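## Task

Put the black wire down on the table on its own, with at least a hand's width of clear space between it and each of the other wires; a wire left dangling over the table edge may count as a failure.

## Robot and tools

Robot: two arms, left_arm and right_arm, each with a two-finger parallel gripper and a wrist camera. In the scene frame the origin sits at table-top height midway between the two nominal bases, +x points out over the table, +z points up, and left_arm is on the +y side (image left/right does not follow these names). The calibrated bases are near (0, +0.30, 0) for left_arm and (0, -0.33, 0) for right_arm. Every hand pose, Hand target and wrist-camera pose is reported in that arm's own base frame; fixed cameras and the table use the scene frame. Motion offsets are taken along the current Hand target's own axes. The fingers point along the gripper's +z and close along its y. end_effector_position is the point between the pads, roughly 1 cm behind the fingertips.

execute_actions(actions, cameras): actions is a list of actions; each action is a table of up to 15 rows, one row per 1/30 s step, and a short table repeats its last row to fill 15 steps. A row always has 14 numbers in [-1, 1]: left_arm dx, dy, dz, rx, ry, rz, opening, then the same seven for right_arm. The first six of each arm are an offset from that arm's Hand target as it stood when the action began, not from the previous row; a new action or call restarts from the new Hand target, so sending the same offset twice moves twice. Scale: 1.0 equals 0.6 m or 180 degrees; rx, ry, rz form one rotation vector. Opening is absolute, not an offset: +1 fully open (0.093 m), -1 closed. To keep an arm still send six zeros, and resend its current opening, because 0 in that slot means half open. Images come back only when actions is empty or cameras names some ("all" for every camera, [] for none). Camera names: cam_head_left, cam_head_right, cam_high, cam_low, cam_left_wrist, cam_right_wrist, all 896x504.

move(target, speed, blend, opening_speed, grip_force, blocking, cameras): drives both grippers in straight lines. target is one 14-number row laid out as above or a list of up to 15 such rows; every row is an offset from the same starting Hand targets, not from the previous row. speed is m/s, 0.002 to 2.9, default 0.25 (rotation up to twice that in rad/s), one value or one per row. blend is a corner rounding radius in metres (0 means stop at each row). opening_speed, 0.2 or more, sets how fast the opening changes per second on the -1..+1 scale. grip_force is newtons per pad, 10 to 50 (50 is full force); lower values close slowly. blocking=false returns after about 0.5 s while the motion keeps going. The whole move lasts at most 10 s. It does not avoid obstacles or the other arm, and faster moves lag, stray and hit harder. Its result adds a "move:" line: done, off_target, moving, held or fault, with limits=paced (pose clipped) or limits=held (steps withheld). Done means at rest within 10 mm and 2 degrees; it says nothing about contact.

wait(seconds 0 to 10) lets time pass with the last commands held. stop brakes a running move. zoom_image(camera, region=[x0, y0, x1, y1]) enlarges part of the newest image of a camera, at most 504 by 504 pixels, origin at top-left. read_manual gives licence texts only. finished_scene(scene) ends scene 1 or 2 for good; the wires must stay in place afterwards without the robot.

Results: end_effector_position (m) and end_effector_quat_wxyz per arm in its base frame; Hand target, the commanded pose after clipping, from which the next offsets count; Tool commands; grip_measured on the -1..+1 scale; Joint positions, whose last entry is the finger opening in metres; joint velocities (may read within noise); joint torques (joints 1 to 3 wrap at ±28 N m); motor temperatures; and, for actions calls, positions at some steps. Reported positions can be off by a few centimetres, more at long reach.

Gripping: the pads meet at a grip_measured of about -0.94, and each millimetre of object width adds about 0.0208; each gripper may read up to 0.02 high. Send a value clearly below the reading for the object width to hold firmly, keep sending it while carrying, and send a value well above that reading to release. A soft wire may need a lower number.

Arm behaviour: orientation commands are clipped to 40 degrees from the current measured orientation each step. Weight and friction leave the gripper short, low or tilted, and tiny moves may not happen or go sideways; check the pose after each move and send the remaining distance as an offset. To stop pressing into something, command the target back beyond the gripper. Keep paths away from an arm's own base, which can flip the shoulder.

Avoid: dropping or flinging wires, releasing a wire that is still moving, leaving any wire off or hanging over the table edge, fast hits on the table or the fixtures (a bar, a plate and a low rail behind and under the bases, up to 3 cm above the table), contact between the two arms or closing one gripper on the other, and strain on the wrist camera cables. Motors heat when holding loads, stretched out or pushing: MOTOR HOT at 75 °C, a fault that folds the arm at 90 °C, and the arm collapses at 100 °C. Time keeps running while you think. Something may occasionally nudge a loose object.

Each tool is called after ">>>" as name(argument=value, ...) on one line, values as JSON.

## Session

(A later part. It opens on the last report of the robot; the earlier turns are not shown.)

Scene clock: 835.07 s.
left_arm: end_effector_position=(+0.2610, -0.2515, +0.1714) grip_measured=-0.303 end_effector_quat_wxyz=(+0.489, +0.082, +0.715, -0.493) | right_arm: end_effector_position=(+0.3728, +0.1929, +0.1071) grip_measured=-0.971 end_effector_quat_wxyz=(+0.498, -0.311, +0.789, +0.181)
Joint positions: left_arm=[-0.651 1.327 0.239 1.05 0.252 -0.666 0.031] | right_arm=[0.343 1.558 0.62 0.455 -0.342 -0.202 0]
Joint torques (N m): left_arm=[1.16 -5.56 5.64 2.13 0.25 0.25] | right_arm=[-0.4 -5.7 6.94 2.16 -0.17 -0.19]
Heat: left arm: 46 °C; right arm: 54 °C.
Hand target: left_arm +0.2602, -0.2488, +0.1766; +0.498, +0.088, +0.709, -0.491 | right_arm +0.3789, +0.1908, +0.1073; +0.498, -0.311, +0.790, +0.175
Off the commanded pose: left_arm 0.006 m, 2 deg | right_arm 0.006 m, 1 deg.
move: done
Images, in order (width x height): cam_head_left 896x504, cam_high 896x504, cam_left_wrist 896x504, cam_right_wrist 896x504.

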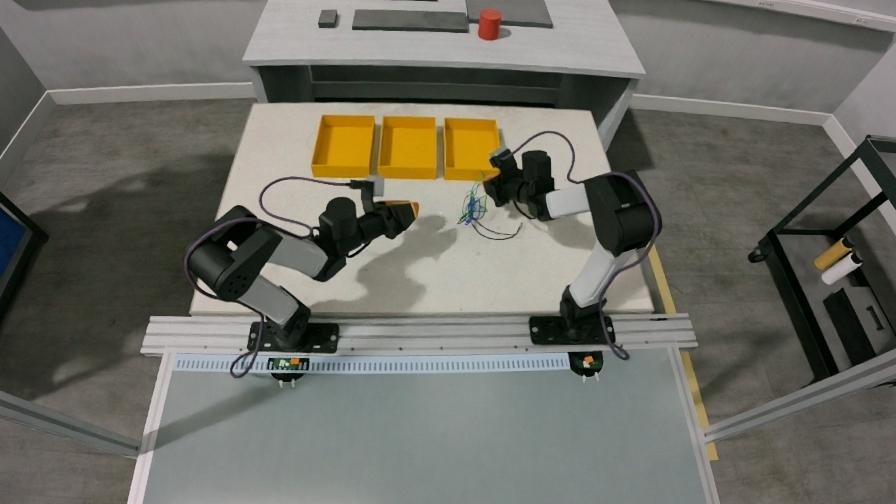

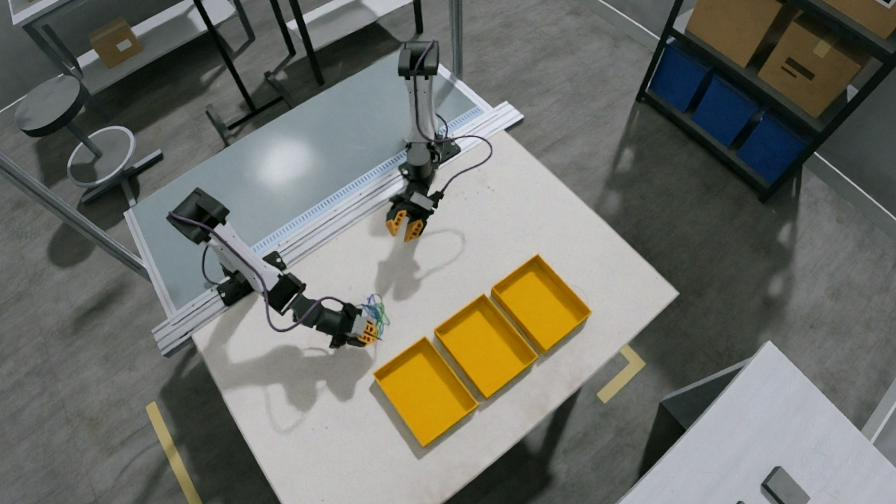

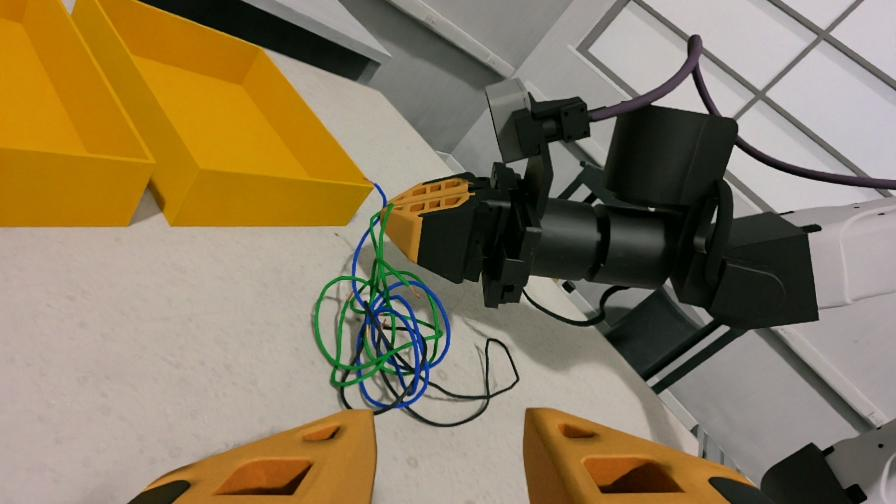

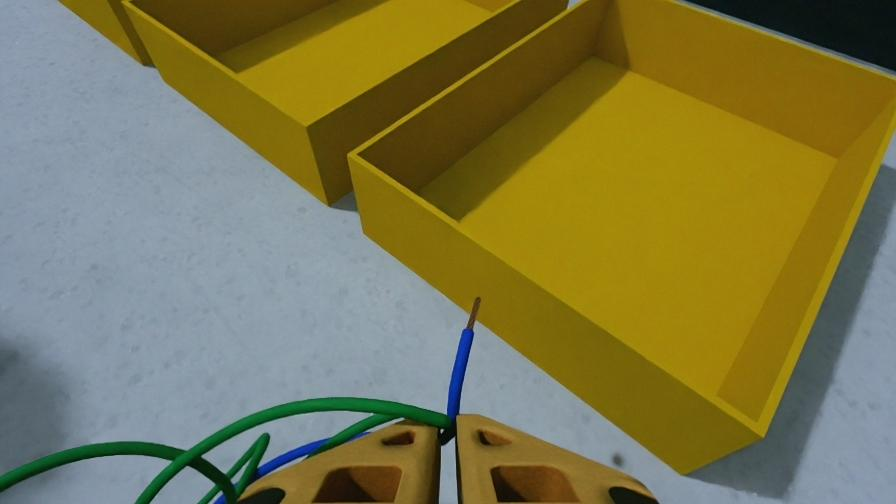

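>>> move(target=[0.1425,-0.008,0.186,0.127,0.276,0.272,-0.4,0.045,0,0.022,0,0,0,-1], cameras=["cam_left_wrist","cam_head_left","cam_high"], speed=0.2)

>>> zoom_image(camera="cam_head_left", region=[420, 110, 570, 260])

Scene clock: 884.23 s.
left_arm: end_effector_position=(+0.2780, -0.3632, +0.1027) grip_measured=-0.397 end_effector_quat_wxyz=(+0.279, +0.637, +0.652, -0.301) | right_arm: end_effector_position=(+0.3799, +0.1937, +0.0858) grip_measured=-0.971 end_effector_quat_wxyz=(+0.503, -0.311, +0.786, +0.180)
Joint positions: left_arm=[-0.701 1.842 1.225 -0.34 0.624 0.643 0.026] | right_arm=[0.339 1.66 0.6 0.587 -0.342 -0.203 0]
Joint torques (N m): left_arm=[-0.1 -8.47 10 1.36 0.31 0.19] | right_arm=[-0.34 -5.86 4.21 2.42 -0.2 -0.21]
Motor temperatures (°C): left_arm=[29 39 45 46 28 30 28] | right_arm=[31 38 44 55 31 29 31]
Heat: left arm: 46 °C; right arm: 55 °C.
Hand target: left_arm +0.2845, -0.3700, +0.1095; +0.292, +0.645, +0.643, -0.292 | right_arm +0.3795, +0.1900, +0.0772; +0.498, -0.311, +0.790, +0.175
Off the commanded pose: left_arm 0.011 m, 2 deg | right_arm 0.009 m, 1 deg.
move: off_target (left_arm)
Images, in order (width x height): cam_head_left 896x504, cam_high 896x504, cam_left_wrist 896x504.

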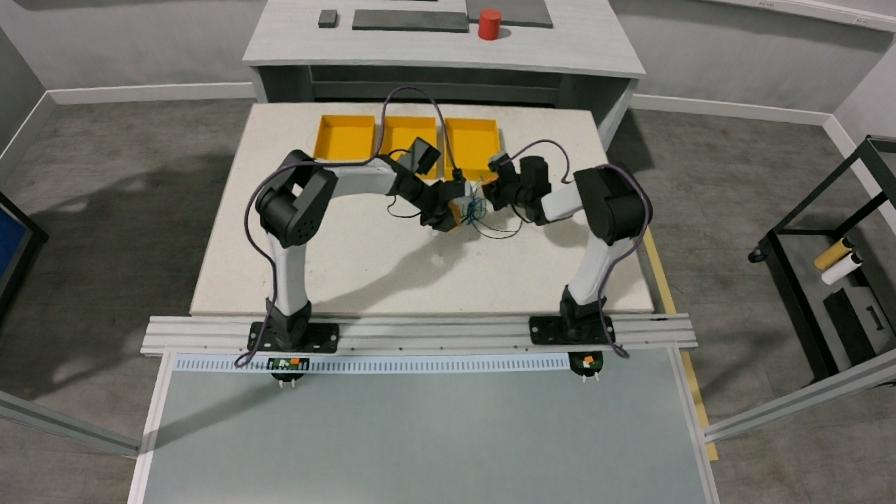

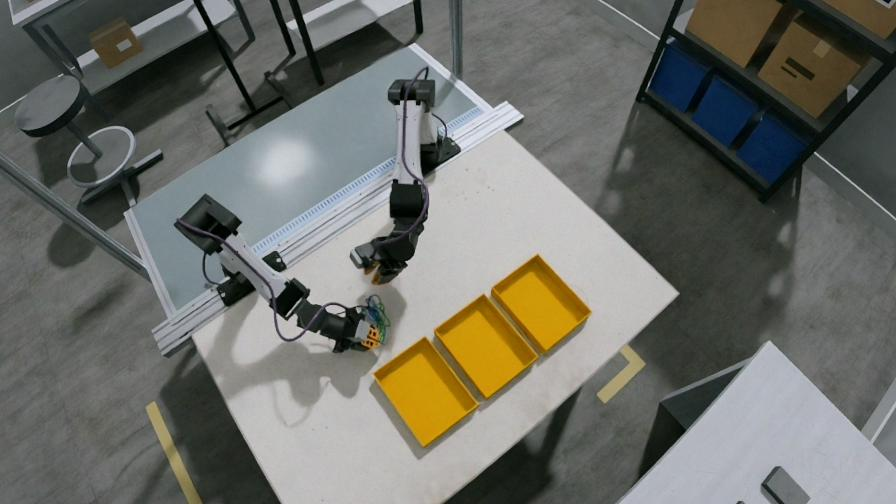

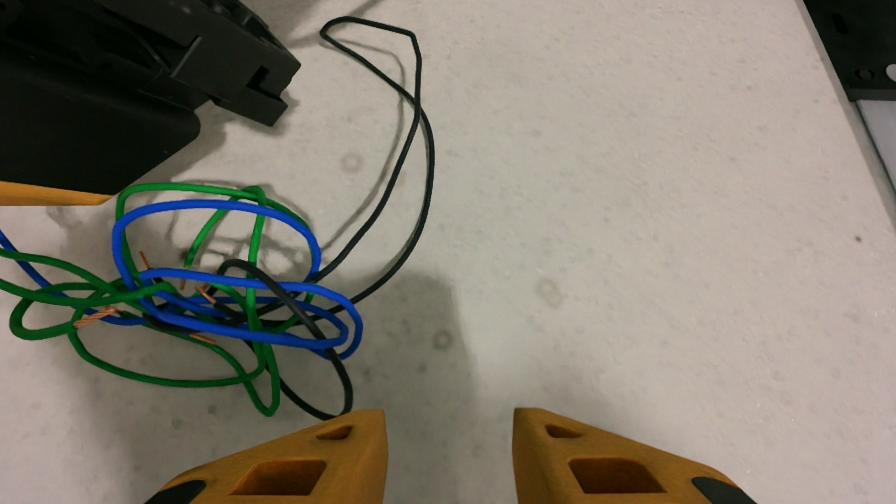

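Scaled by 3.360 from the camera's 896x504 image, which has a finer 1280x720 frame.

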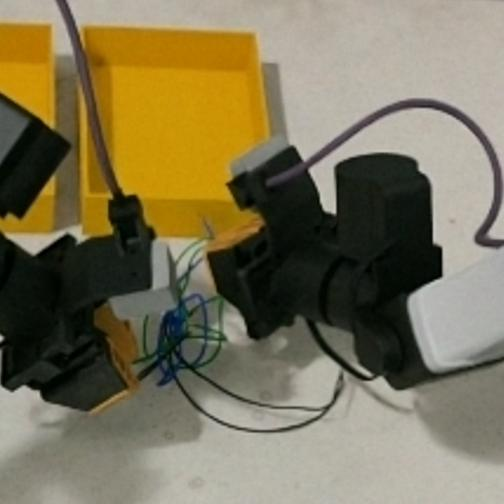

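>>> move(target=[[-0.01,0.001,0.211,0,0,0,-0.5,0,0,0,0,0,0,-1],[-0.01,0.001,0.211,0,0,0,-1,0,0,0,0,0,0,-1]], cameras=["cam_left_wrist","cam_head_left"], speed=0.12)

>>> zoom_image(camera="cam_head_left", region=[420, 110, 570, 260])

Scene clock: 909.37 s.
left_arm: end_effector_position=(+0.2863, -0.4611, +0.0365) grip_measured=-0.983 end_effector_quat_wxyz=(+0.293, +0.644, +0.643, -0.294) | right_arm: end_effector_position=(+0.3802, +0.1938, +0.0864) grip_measured=-0.971 end_effector_quat_wxyz=(+0.504, -0.311, +0.786, +0.179)
Joint positions: left_arm=[-0.861 2.189 1.426 -0.091 0.517 0.513 0] | right_arm=[0.339 1.66 0.6 0.59 -0.342 -0.203 0]
Joint torques (N m): left_arm=[-0.9 -9.66 8.61 1.64 0.26 -0.04] | right_arm=[-0.34 -5.86 4.21 2.39 -0.2 -0.21]
Motor temperatures (°C): left_arm=[29 41 48 44 28 30 28] | right_arm=[31 38 41 56 30 29 31]
Heat: left arm: 48 °C; right arm: 56 °C.
Hand target: left_arm +0.2849, -0.4692, +0.0305; +0.292, +0.645, +0.643, -0.292 | right_arm +0.3795, +0.1900, +0.0772; +0.498, -0.311, +0.790, +0.175
Off the commanded pose: left_arm 0.010 m, 0 deg | right_arm 0.010 m, 1 deg.
move: done; target 2's new opening was sent with left_arm's hand 0.012 m and 1 deg from that target
Images, in order (width x height): cam_head_left 896x504, cam_left_wrist 896x504.

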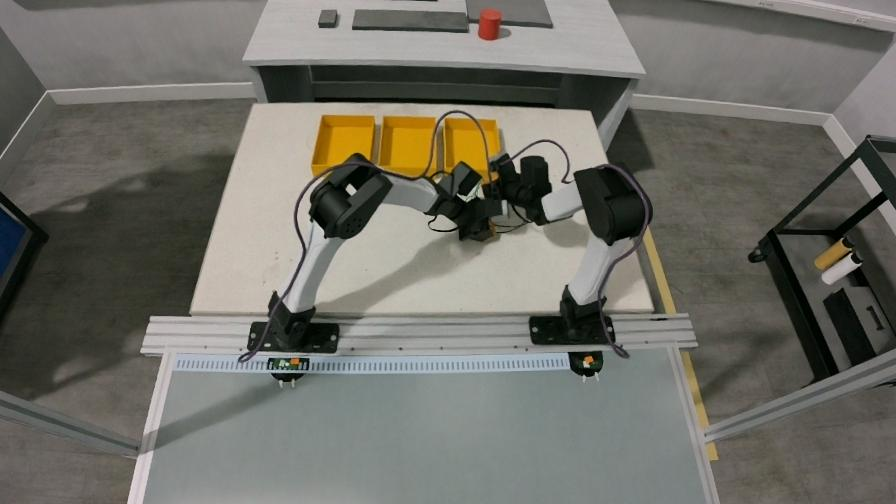

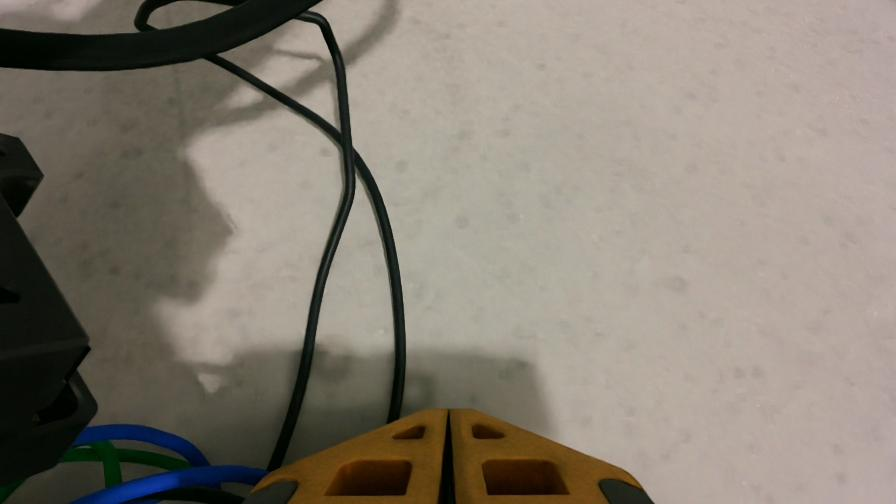

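Scaled by 3.360 from the camera's 896x504 image, which has a finer 1280x720 frame.

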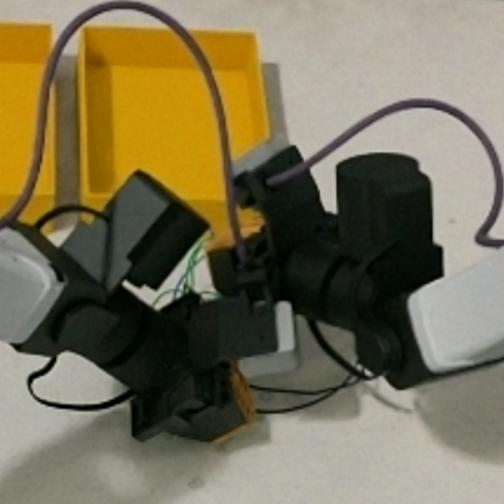

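>>> move(target=[[0,0,-0.04,0,0,0,-0.5,0,0,0,0,0,0,-1],[0,0.02,-0.04,0,0,0,-0.5,0,0,0,0,0,0,-1],[0.012,0.02,0.017,0,0,0,-0.5,0,0,0,0,0,0,-1]], cameras=["cam_left_wrist"], speed=0.1)

Scene clock: 919.60 s.
left_arm: end_effector_position=(+0.2870, -0.4636, +0.0365) grip_measured=-0.503 end_effector_quat_wxyz=(+0.283, +0.647, +0.636, -0.312) | right_arm: end_effector_position=(+0.3802, +0.1938, +0.0864) grip_measured=-0.971 end_effector_quat_wxyz=(+0.504, -0.311, +0.786, +0.179)
Joint positions: left_arm=[-0.85 2.213 1.463 -0.121 0.565 0.525 0.021] | right_arm=[0.339 1.66 0.6 0.59 -0.342 -0.203 0]
Joint torques (N m): left_arm=[-0.35 -7.28 8.73 2 -0.14 -0.01] | right_arm=[-0.35 -5.87 4.22 2.39 -0.2 -0.21]
Motor temperatures (°C): left_arm=[29 43 47 44 28 30 28] | right_arm=[31 38 40 56 30 29 31]
Heat: left arm: 47 °C; right arm: 56 °C.
Hand target: left_arm +0.2969, -0.4720, +0.0182; +0.292, +0.645, +0.643, -0.292 | right_arm +0.3795, +0.1900, +0.0772; +0.498, -0.311, +0.790, +0.175
Off the commanded pose: left_arm 0.022 m, 3 deg | right_arm 0.010 m, 1 deg.
move: off_target (left_arm)
Images, in order (width x height): cam_left_wrist 896x504.

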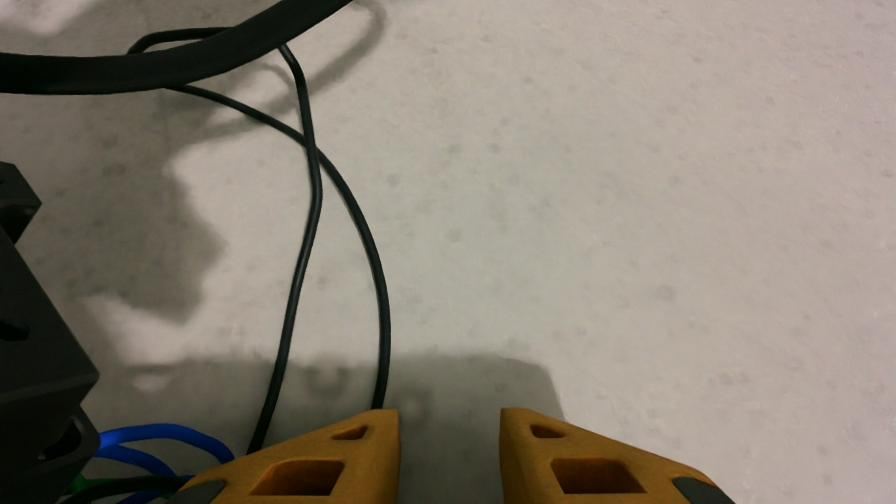

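>>> move(target=[[0,0,-0.06,0,0,0,-0.5,0,0,0,0,0,0,-1],[0,0.02,-0.06,0,0,0,-0.5,0,0,0,0,0,0,-1]], cameras=["cam_left_wrist"], speed=0.15)

Scene clock: 927.67 s.
left_arm: end_effector_position=(+0.2917, -0.4534, +0.0377) grip_measured=-0.503 end_effector_quat_wxyz=(+0.285, +0.651, +0.632, -0.310) | right_arm: end_effector_position=(+0.3802, +0.1938, +0.0864) grip_measured=-0.971 end_effector_quat_wxyz=(+0.504, -0.311, +0.786, +0.179)
Joint positions: left_arm=[-0.827 2.198 1.445 -0.129 0.581 0.56 0.021] | right_arm=[0.339 1.66 0.6 0.59 -0.342 -0.203 0]
Joint torques (N m): left_arm=[2.73 -12.77 8.51 1.15 0.12 0.14] | right_arm=[-0.35 -5.86 4.22 2.39 -0.19 -0.21]
Motor temperatures (°C): left_arm=[29 43 47 44 28 30 28] | right_arm=[31 38 40 56 30 29 31]
Heat: left arm: 47 °C; right arm: 56 °C.
Hand target: left_arm +0.3090, -0.4451, +0.0422; +0.292, +0.645, +0.643, -0.292 | right_arm +0.3795, +0.1900, +0.0772; +0.498, -0.311, +0.790, +0.175
Off the commanded pose: left_arm 0.020 m, 3 deg | right_arm 0.010 m, 1 deg.
move: off_target (left_arm)
Images, in order (width x height): cam_left_wrist 896x504.

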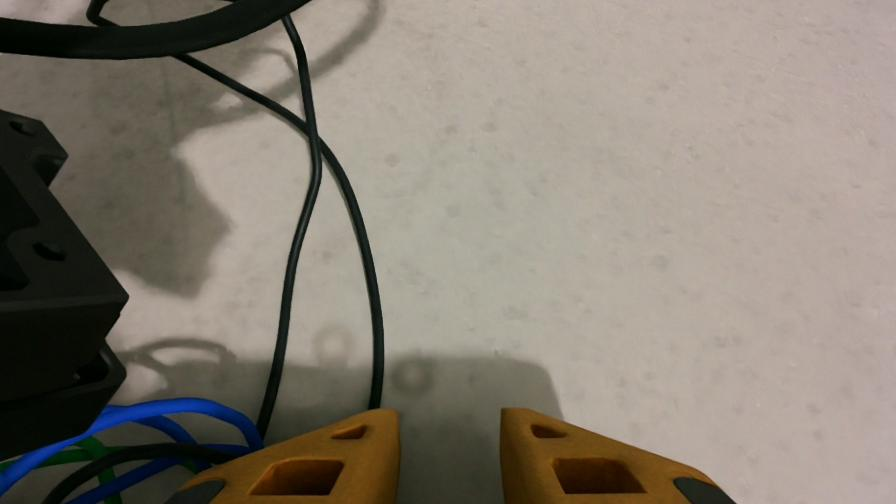

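>>> move(target=[[0,-0.04,0,0,0,0,-0.5,0,0,0,0,0,0,-1],[0,-0.04,-0.1,0,0,0,-0.5,-0.075,0,-0.037,0,0,0,-1]], cameras=["cam_left_wrist","cam_head_left","cam_high"], speed=0.15)

>>> zoom_image(camera="cam_head_left", region=[420, 110, 570, 260])

Scene clock: 942.10 s.
left_arm: end_effector_position=(+0.2864, -0.4002, +0.0654) grip_measured=-0.503 end_effector_quat_wxyz=(+0.276, +0.640, +0.656, -0.288) | right_arm: end_effector_position=(+0.3756, +0.1922, +0.1144) grip_measured=-0.971 end_effector_quat_wxyz=(+0.487, -0.310, +0.796, +0.180)
Joint positions: left_arm=[-0.767 2.001 1.292 -0.225 0.561 0.59 0.021] | right_arm=[0.339 1.54 0.666 0.364 -0.342 -0.203 0]
Joint torques (N m): left_arm=[0.7 -14.15 6.17 1.44 0.58 0.19] | right_arm=[0.1 -9.5 6.8 2.05 -0.15 -0.17]
Motor temperatures (°C): left_arm=[29 45 48 43 28 30 28] | right_arm=[31 39 39 56 30 29 31]
Heat: left arm: 48 °C; right arm: 56 °C.
Hand target: left_arm +0.2850, -0.3999, +0.0816; +0.292, +0.645, +0.643, -0.292 | right_arm +0.3784, +0.1912, +0.1273; +0.498, -0.311, +0.790, +0.175
Off the commanded pose: left_arm 0.016 m, 2 deg | right_arm 0.013 m, 1 deg.
move: off_target (left_arm, right_arm)
Images, in order (width x height): cam_head_left 896x504, cam_high 896x504, cam_left_wrist 896x504.

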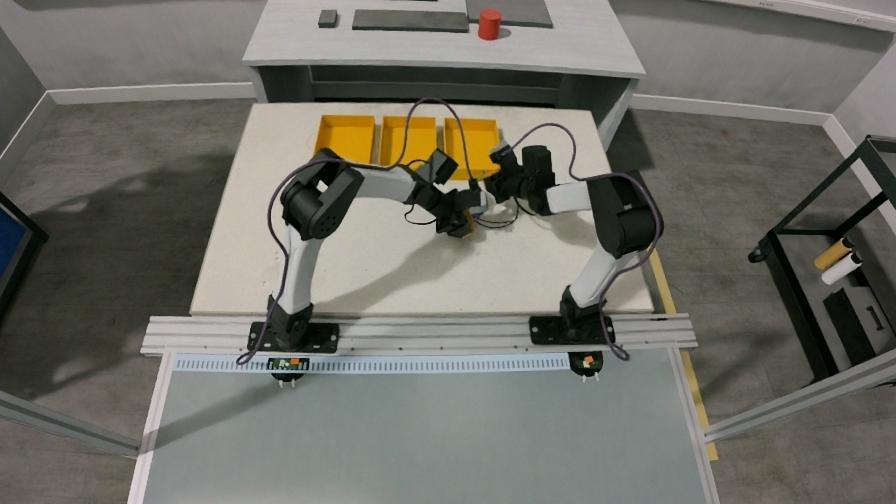

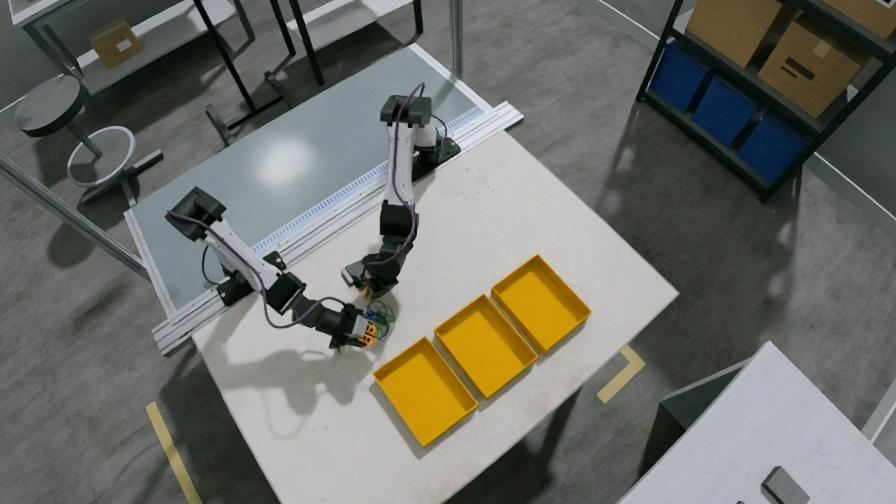

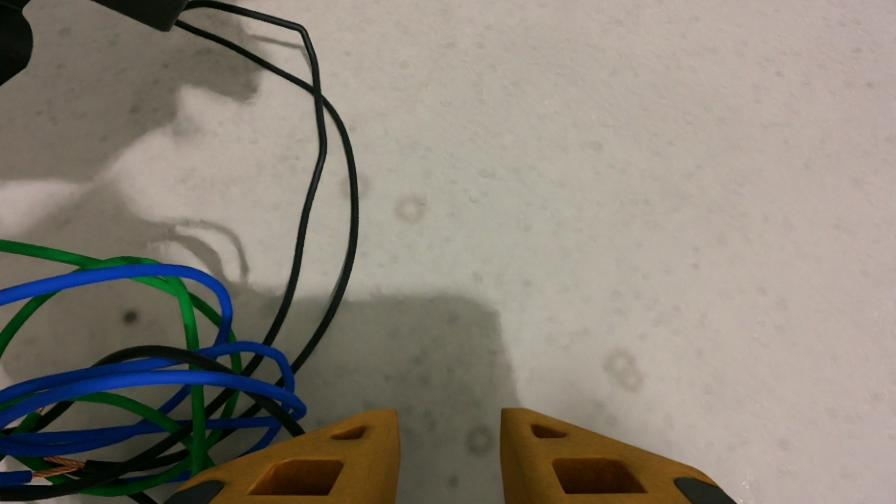

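Scaled by 3.360 from the camera's 896x504 image, which has a finer 1280x720 frame.

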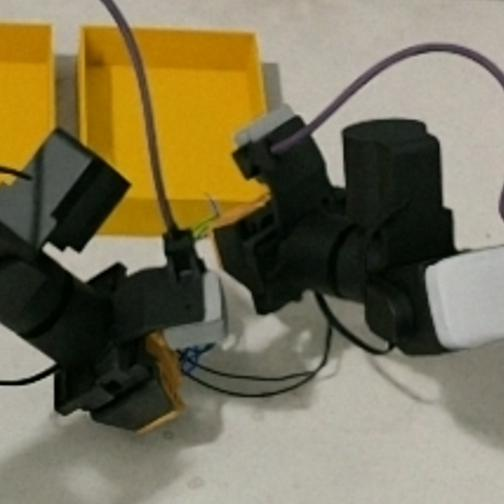

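>>> move(target=[[0,-0.05,-0.05,0,0,0,-0.5,0,0,0,0,0,0,-1],[0,-0.05,-0.12,0,0,0,-0.5,-0.0,0,0,-0.188,-0.007,-0.093,-1]], cameras=["cam_left_wrist","cam_head_left"], speed=0.2)

>>> zoom_image(camera="cam_head_left", region=[420, 110, 570, 260])

Scene clock: 968.10 s.
left_arm: end_effector_position=(+0.2558, -0.3486, +0.1150) grip_measured=-0.503 end_effector_quat_wxyz=(+0.275, +0.642, +0.654, -0.289) | right_arm: end_effector_position=(+0.3746, +0.1929, +0.1273) grip_measured=-0.971 end_effector_quat_wxyz=(+0.415, -0.551, +0.648, +0.321)
Joint positions: left_arm=[-0.719 1.731 1.153 -0.385 0.592 0.642 0.021] | right_arm=[0.132 1.789 1.112 -0.308 -1.002 -0.949 0]
Joint torques (N m): left_arm=[1.21 -11.96 6.38 1.37 0.62 0.2] | right_arm=[-0.44 -7.73 7.1 1.27 -0.83 -0.22]
Heat: left arm: 48 °C; right arm: 54 °C.
Hand target: left_arm +0.2550, -0.3457, +0.1290; +0.292, +0.645, +0.643, -0.292 | right_arm +0.3784, +0.1913, +0.1273; +0.415, -0.550, +0.647, +0.327
Off the commanded pose: left_arm 0.014 m, 2 deg | right_arm 0.004 m, 1 deg.
move: off_target (left_arm)
Images, in order (width x height): cam_head_left 896x504, cam_left_wrist 896x504.

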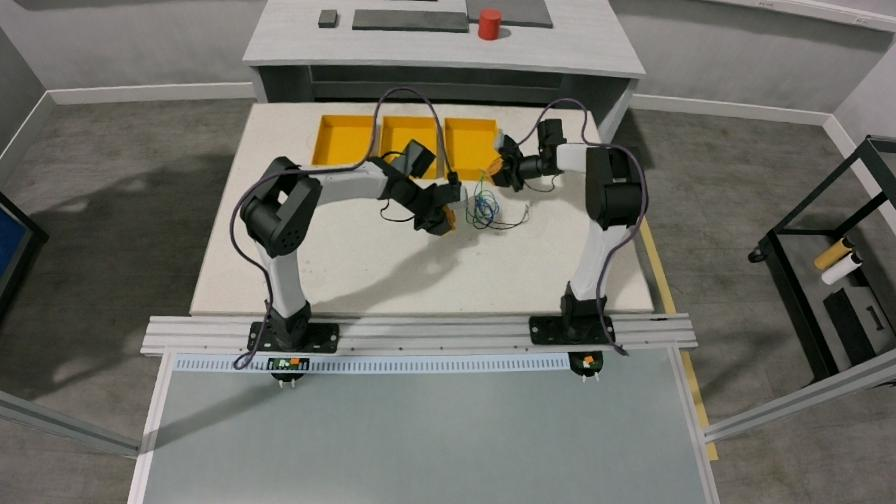

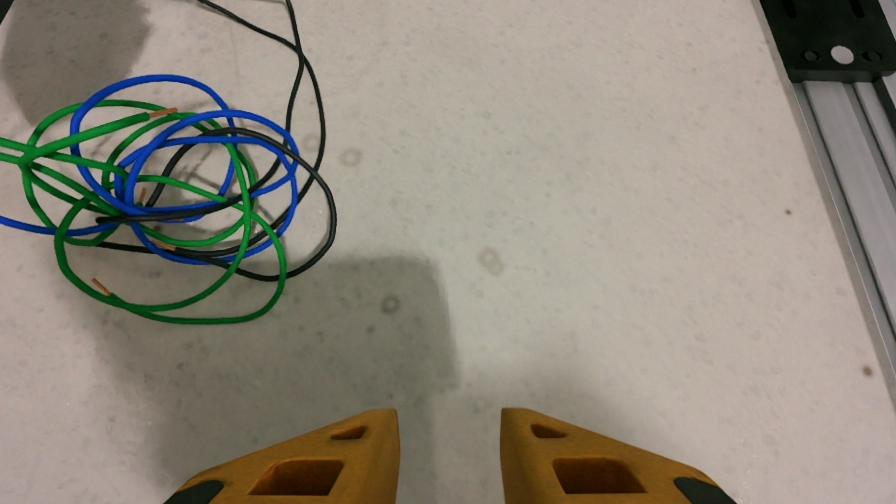

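Scaled by 3.360 from the camera's 896x504 image, which has a finer 1280x720 frame.

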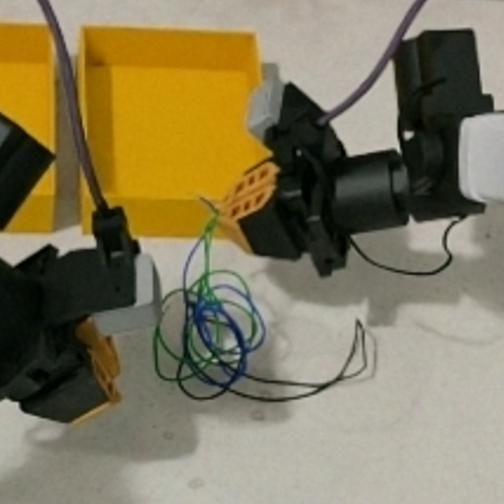

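>>> move(target=[-0.046,0.093,0.1935,0,0,0,-0.55,0,0,0,0,0,0,-1], cameras=["cam_left_wrist","cam_head_left"], speed=0.2)

Scene clock: 992.97 s.
left_arm: end_effector_position=(+0.3028, -0.4421, +0.0641) grip_measured=-0.547 end_effector_quat_wxyz=(+0.274, +0.647, +0.647, -0.296) | right_arm: end_effector_position=(+0.3744, +0.1929, +0.1271) grip_measured=-0.971 end_effector_quat_wxyz=(+0.415, -0.551, +0.649, +0.322)
Joint positions: left_arm=[-0.802 2.153 1.516 -0.287 0.563 0.574 0.019] | right_arm=[0.132 1.789 1.112 -0.309 -1.002 -0.951 0]
Joint torques (N m): left_arm=[0.02 -11.37 9.98 1.61 0.3 -0.04] | right_arm=[-0.44 -7.72 7.15 1.26 -0.83 -0.22]
Motor temperatures (°C): left_arm=[29 49 46 42 28 30 28] | right_arm=[31 41 42 50 30 29 31]
Heat: left arm: 49 °C; right arm: 50 °C.
Hand target: left_arm +0.3107, -0.4513, +0.0733; +0.292, +0.645, +0.643, -0.292 | right_arm +0.3783, +0.1913, +0.1273; +0.414, -0.550, +0.647, +0.327
Off the commanded pose: left_arm 0.015 m, 2 deg | right_arm 0.004 m, 1 deg.
move: off_target (left_arm)
Images, in order (width x height): cam_head_left 896x504, cam_left_wrist 896x504.

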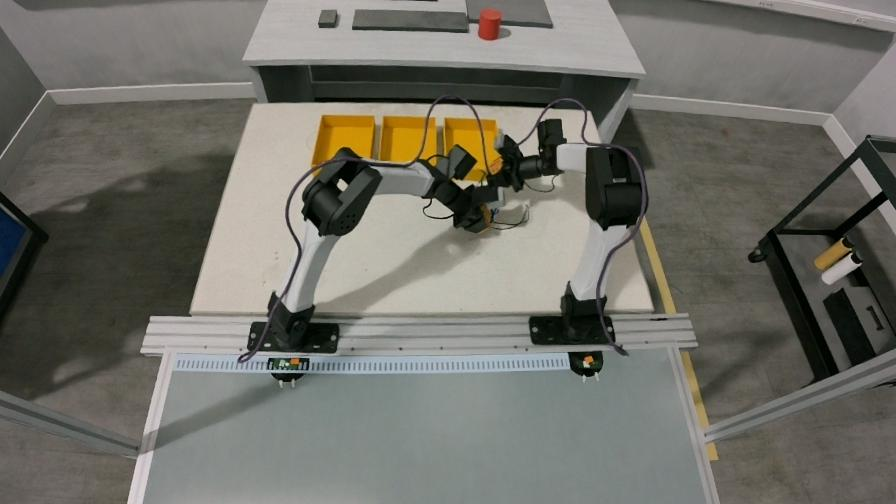

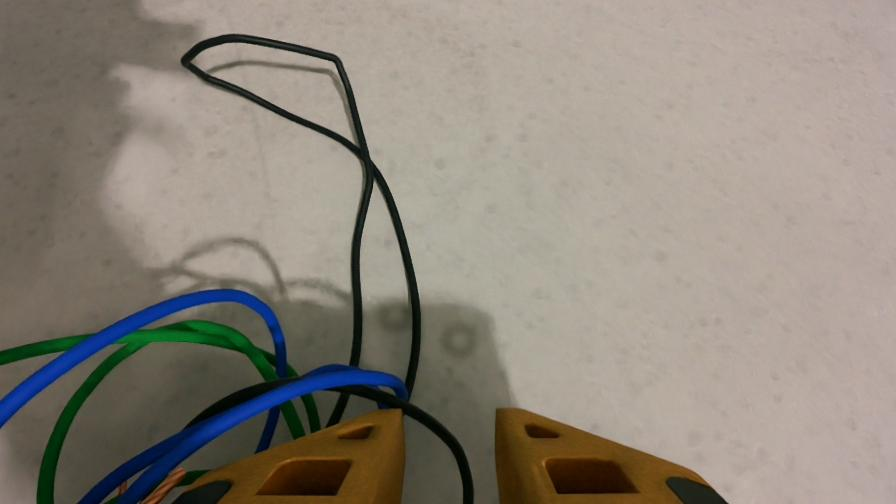

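>>> move(target=[[0,0,-0.02,0,0,0,-0.55,-0.032,-0.042,-0.007,0,0,0,-1],[-0.069,0.018,0.079,0,0,0,-0.55,-0.032,-0.042,-0.007,0,0,0,-1]], cameras=["cam_left_wrist","cam_head_left"], speed=0.15, blend=0.01)

>>> zoom_image(camera="cam_head_left", region=[420, 110, 570, 260])

Scene clock: 1013.67 s.
left_arm: end_effector_position=(+0.3126, -0.5098, +0.0663) grip_measured=-0.547 end_effector_quat_wxyz=(+0.280, +0.650, +0.641, -0.297) | right_arm: end_effector_position=(+0.3997, +0.1932, +0.1473) grip_measured=-0.971 end_effector_quat_wxyz=(+0.415, -0.551, +0.648, +0.321)
Joint positions: left_arm=[-0.881 2.358 1.86 -0.377 0.517 0.511 0.019] | right_arm=[0.124 1.851 1.278 -0.424 -1.007 -0.963 0]
Joint torques (N m): left_arm=[0.75 -12.97 10.44 1.54 0.25 -0.05] | right_arm=[-0.42 -8.59 7.3 1.26 -0.84 -0.22]
Heat: left arm: 49 °C; right arm: 48 °C.
Hand target: left_arm +0.3212, -0.5143, +0.0732; +0.292, +0.645, +0.643, -0.292 | right_arm +0.4034, +0.1914, +0.1472; +0.415, -0.550, +0.647, +0.327
Off the commanded pose: left_arm 0.012 m, 2 deg | right_arm 0.004 m, 1 deg.
move: off_target (left_arm)
Images, in order (width x height): cam_head_left 896x504, cam_left_wrist 896x504.

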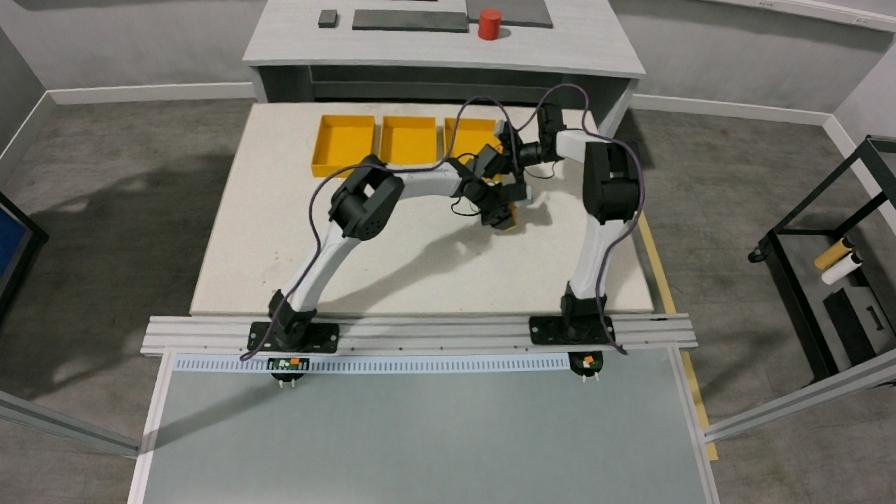

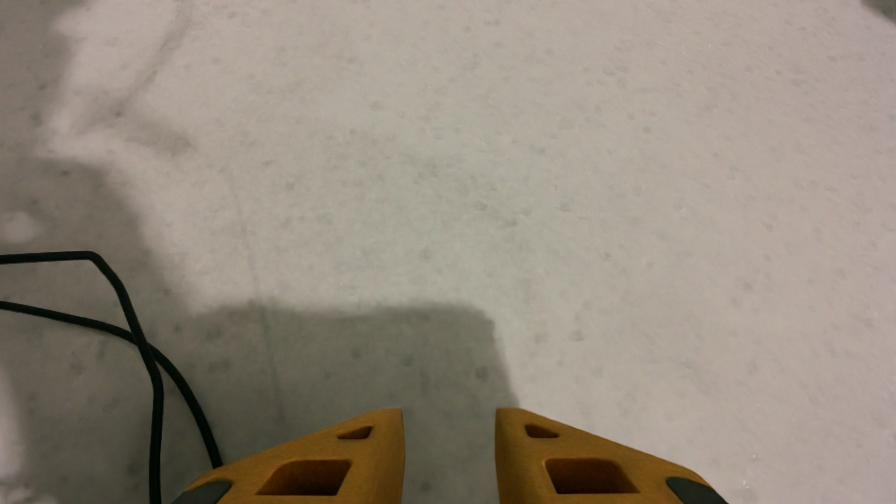

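Scaled by 3.360 from the camera's 896x504 image, which has a finer 1280x720 frame.

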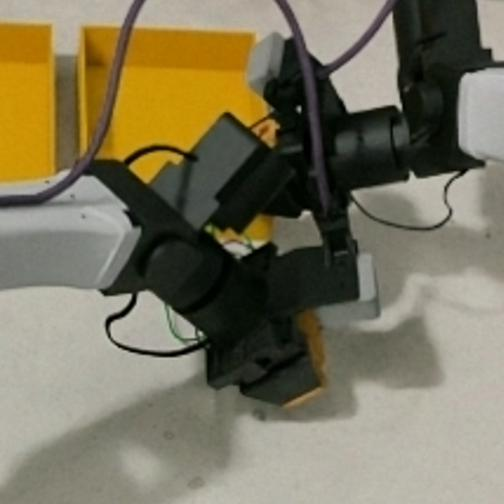

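>>> move(target=[[0,-0.1,-0.1,0,0,0,-0.55,0,0,0,0,0,0,-1],[0,-0.15,-0.25,0,0,0,-0.55,-0.15,-0.005,-0.07,0,0,0,-1],[0,-0.15,-0.25,0,0,0,-0.55,-0.14,0.131,-0.091,0,0,0,-1],[0,-0.15,-0.25,0,0,0,-0.55,0.035,0.12,0.01,0,0,0,-1],[0,-0.15,-0.25,0,0,0,-0.55,0.01,0.07,0.045,0,0,0,-1]], cameras=["cam_left_wrist","cam_head_left","cam_high"], speed=0.2, blend=0.02)

>>> zoom_image(camera="cam_head_left", region=[420, 110, 570, 260])

Scene clock: 1045.90 s.
left_arm: end_effector_position=(+0.2317, -0.4049, +0.1601) grip_measured=-0.547 end_effector_quat_wxyz=(+0.278, +0.642, +0.652, -0.291) | right_arm: end_effector_position=(+0.3602, +0.2167, +0.1288) grip_measured=-0.971 end_effector_quat_wxyz=(+0.411, -0.549, +0.649, +0.329)
Joint positions: left_arm=[-0.877 1.759 1.352 -0.473 0.499 0.495 0.019] | right_arm=[0.205 1.747 1.05 -0.21 -0.971 -0.84 0]
Joint torques (N m): left_arm=[1.09 -12 6.9 1.51 0.49 0.2] | right_arm=[0.73 -7.24 6.93 1.72 -0.56 -0.03]
Motor temperatures (°C): left_arm=[29 56 52 42 28 30 28] | right_arm=[31 42 42 46 30 29 31]
Heat: left arm: 56 °C; right arm: 46 °C.
Hand target: left_arm +0.2316, -0.4013, +0.1720; +0.292, +0.645, +0.643, -0.292 | right_arm +0.3666, +0.2201, +0.1285; +0.414, -0.550, +0.647, +0.327
Off the commanded pose: left_arm 0.012 m, 2 deg | right_arm 0.007 m, 1 deg.
move: off_target (left_arm); blend cut to 0.0198 m at target 4
Images, in order (width x height): cam_head_left 896x504, cam_high 896x504, cam_left_wrist 896x504.

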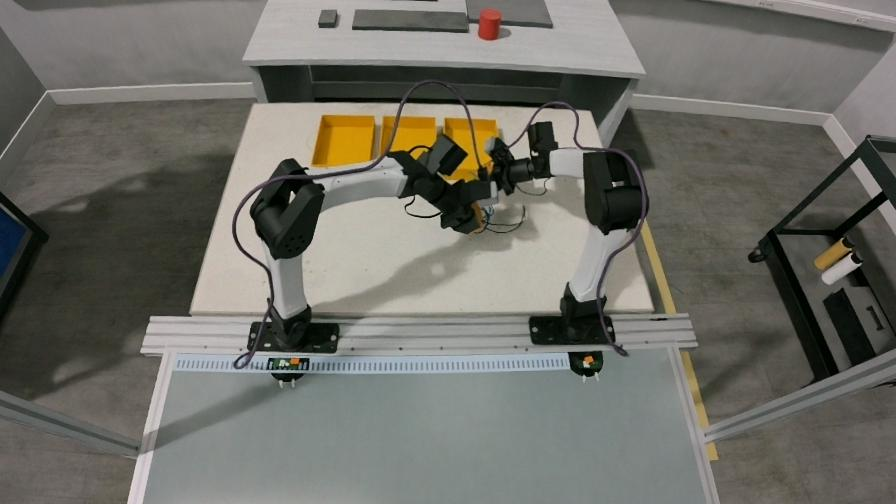

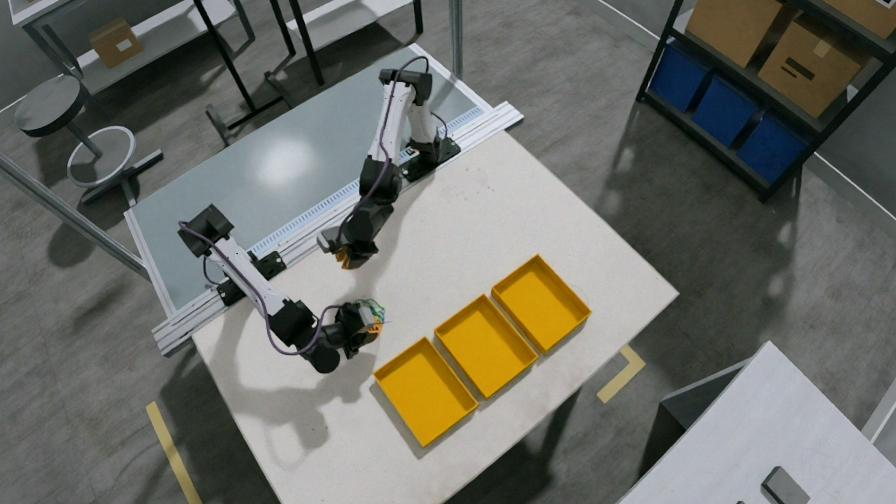

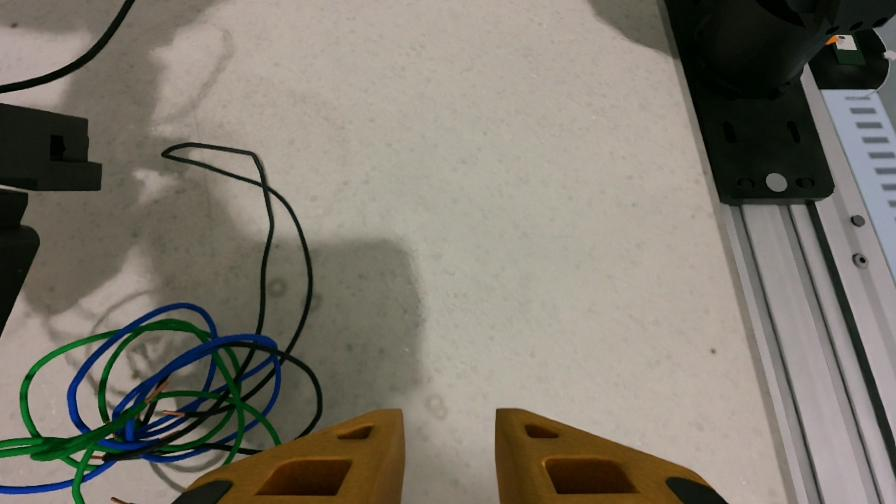

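Scaled by 3.360 from the camera's 896x504 image, which has a finer 1280x720 frame.

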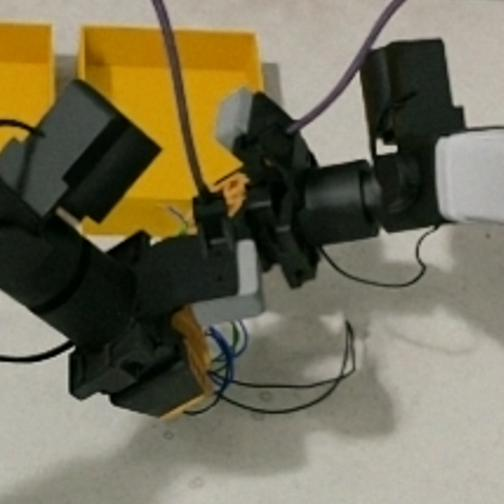

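>>> move(target=[0,0,0,0,0,0,-0.55,0.028,-0.051,0.053,0,0,0,-1], cameras=["cam_left_wrist","cam_right_wrist"], speed=0.15)

Scene clock: 1077.80 s.
left_arm: end_effector_position=(+0.2317, -0.4049, +0.1601) grip_measured=-0.547 end_effector_quat_wxyz=(+0.278, +0.642, +0.652, -0.291) | right_arm: end_effector_position=(+0.3947, +0.2314, +0.1001) grip_measured=-0.971 end_effector_quat_wxyz=(+0.409, -0.548, +0.650, +0.331)
Joint positions: left_arm=[-0.877 1.759 1.352 -0.473 0.499 0.495 0.019] | right_arm=[0.224 1.926 1.153 -0.117 -0.96 -0.812 0]
Joint torques (N m): left_arm=[1.06 -11.96 6.87 1.51 0.48 0.19] | right_arm=[0.75 -9.06 6.93 1.77 -0.53 -0.05]
Motor temperatures (°C): left_arm=[29 54 47 42 28 30 28] | right_arm=[31 41 42 45 30 29 31]
Heat: left arm: 54 °C; right arm: 45 °C.
Hand target: left_arm +0.2316, -0.4013, +0.1720; +0.292, +0.645, +0.643, -0.292 | right_arm +0.4014, +0.2352, +0.1004; +0.415, -0.550, +0.647, +0.327
Off the commanded pose: left_arm 0.012 m, 2 deg | right_arm 0.008 m, 1 deg.
move: off_target (left_arm)
Images, in order (width x height): cam_left_wrist 896x504, cam_right_wrist 896x504.

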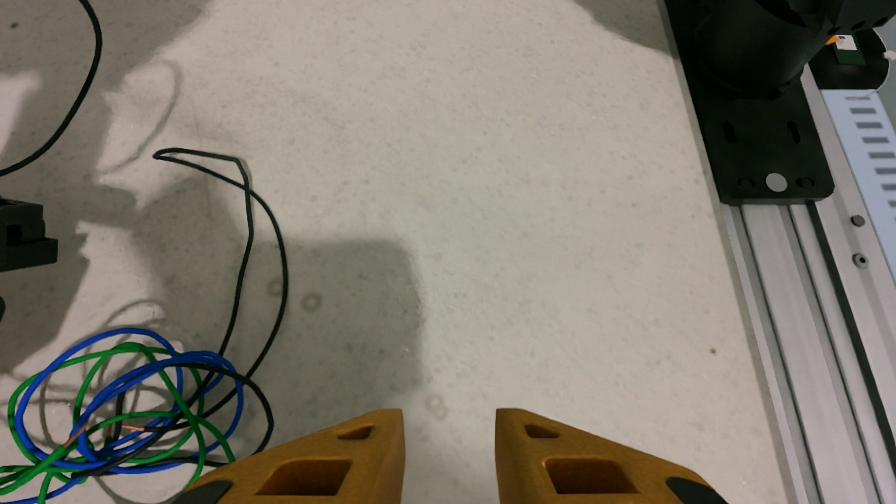

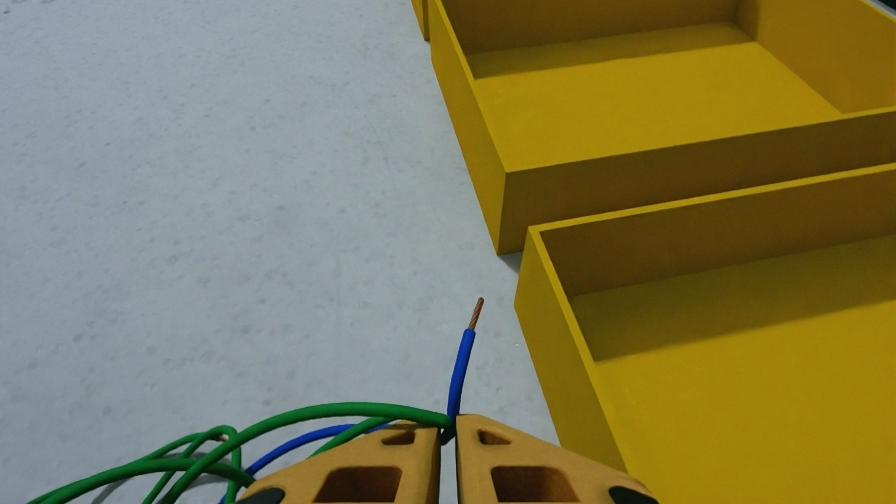

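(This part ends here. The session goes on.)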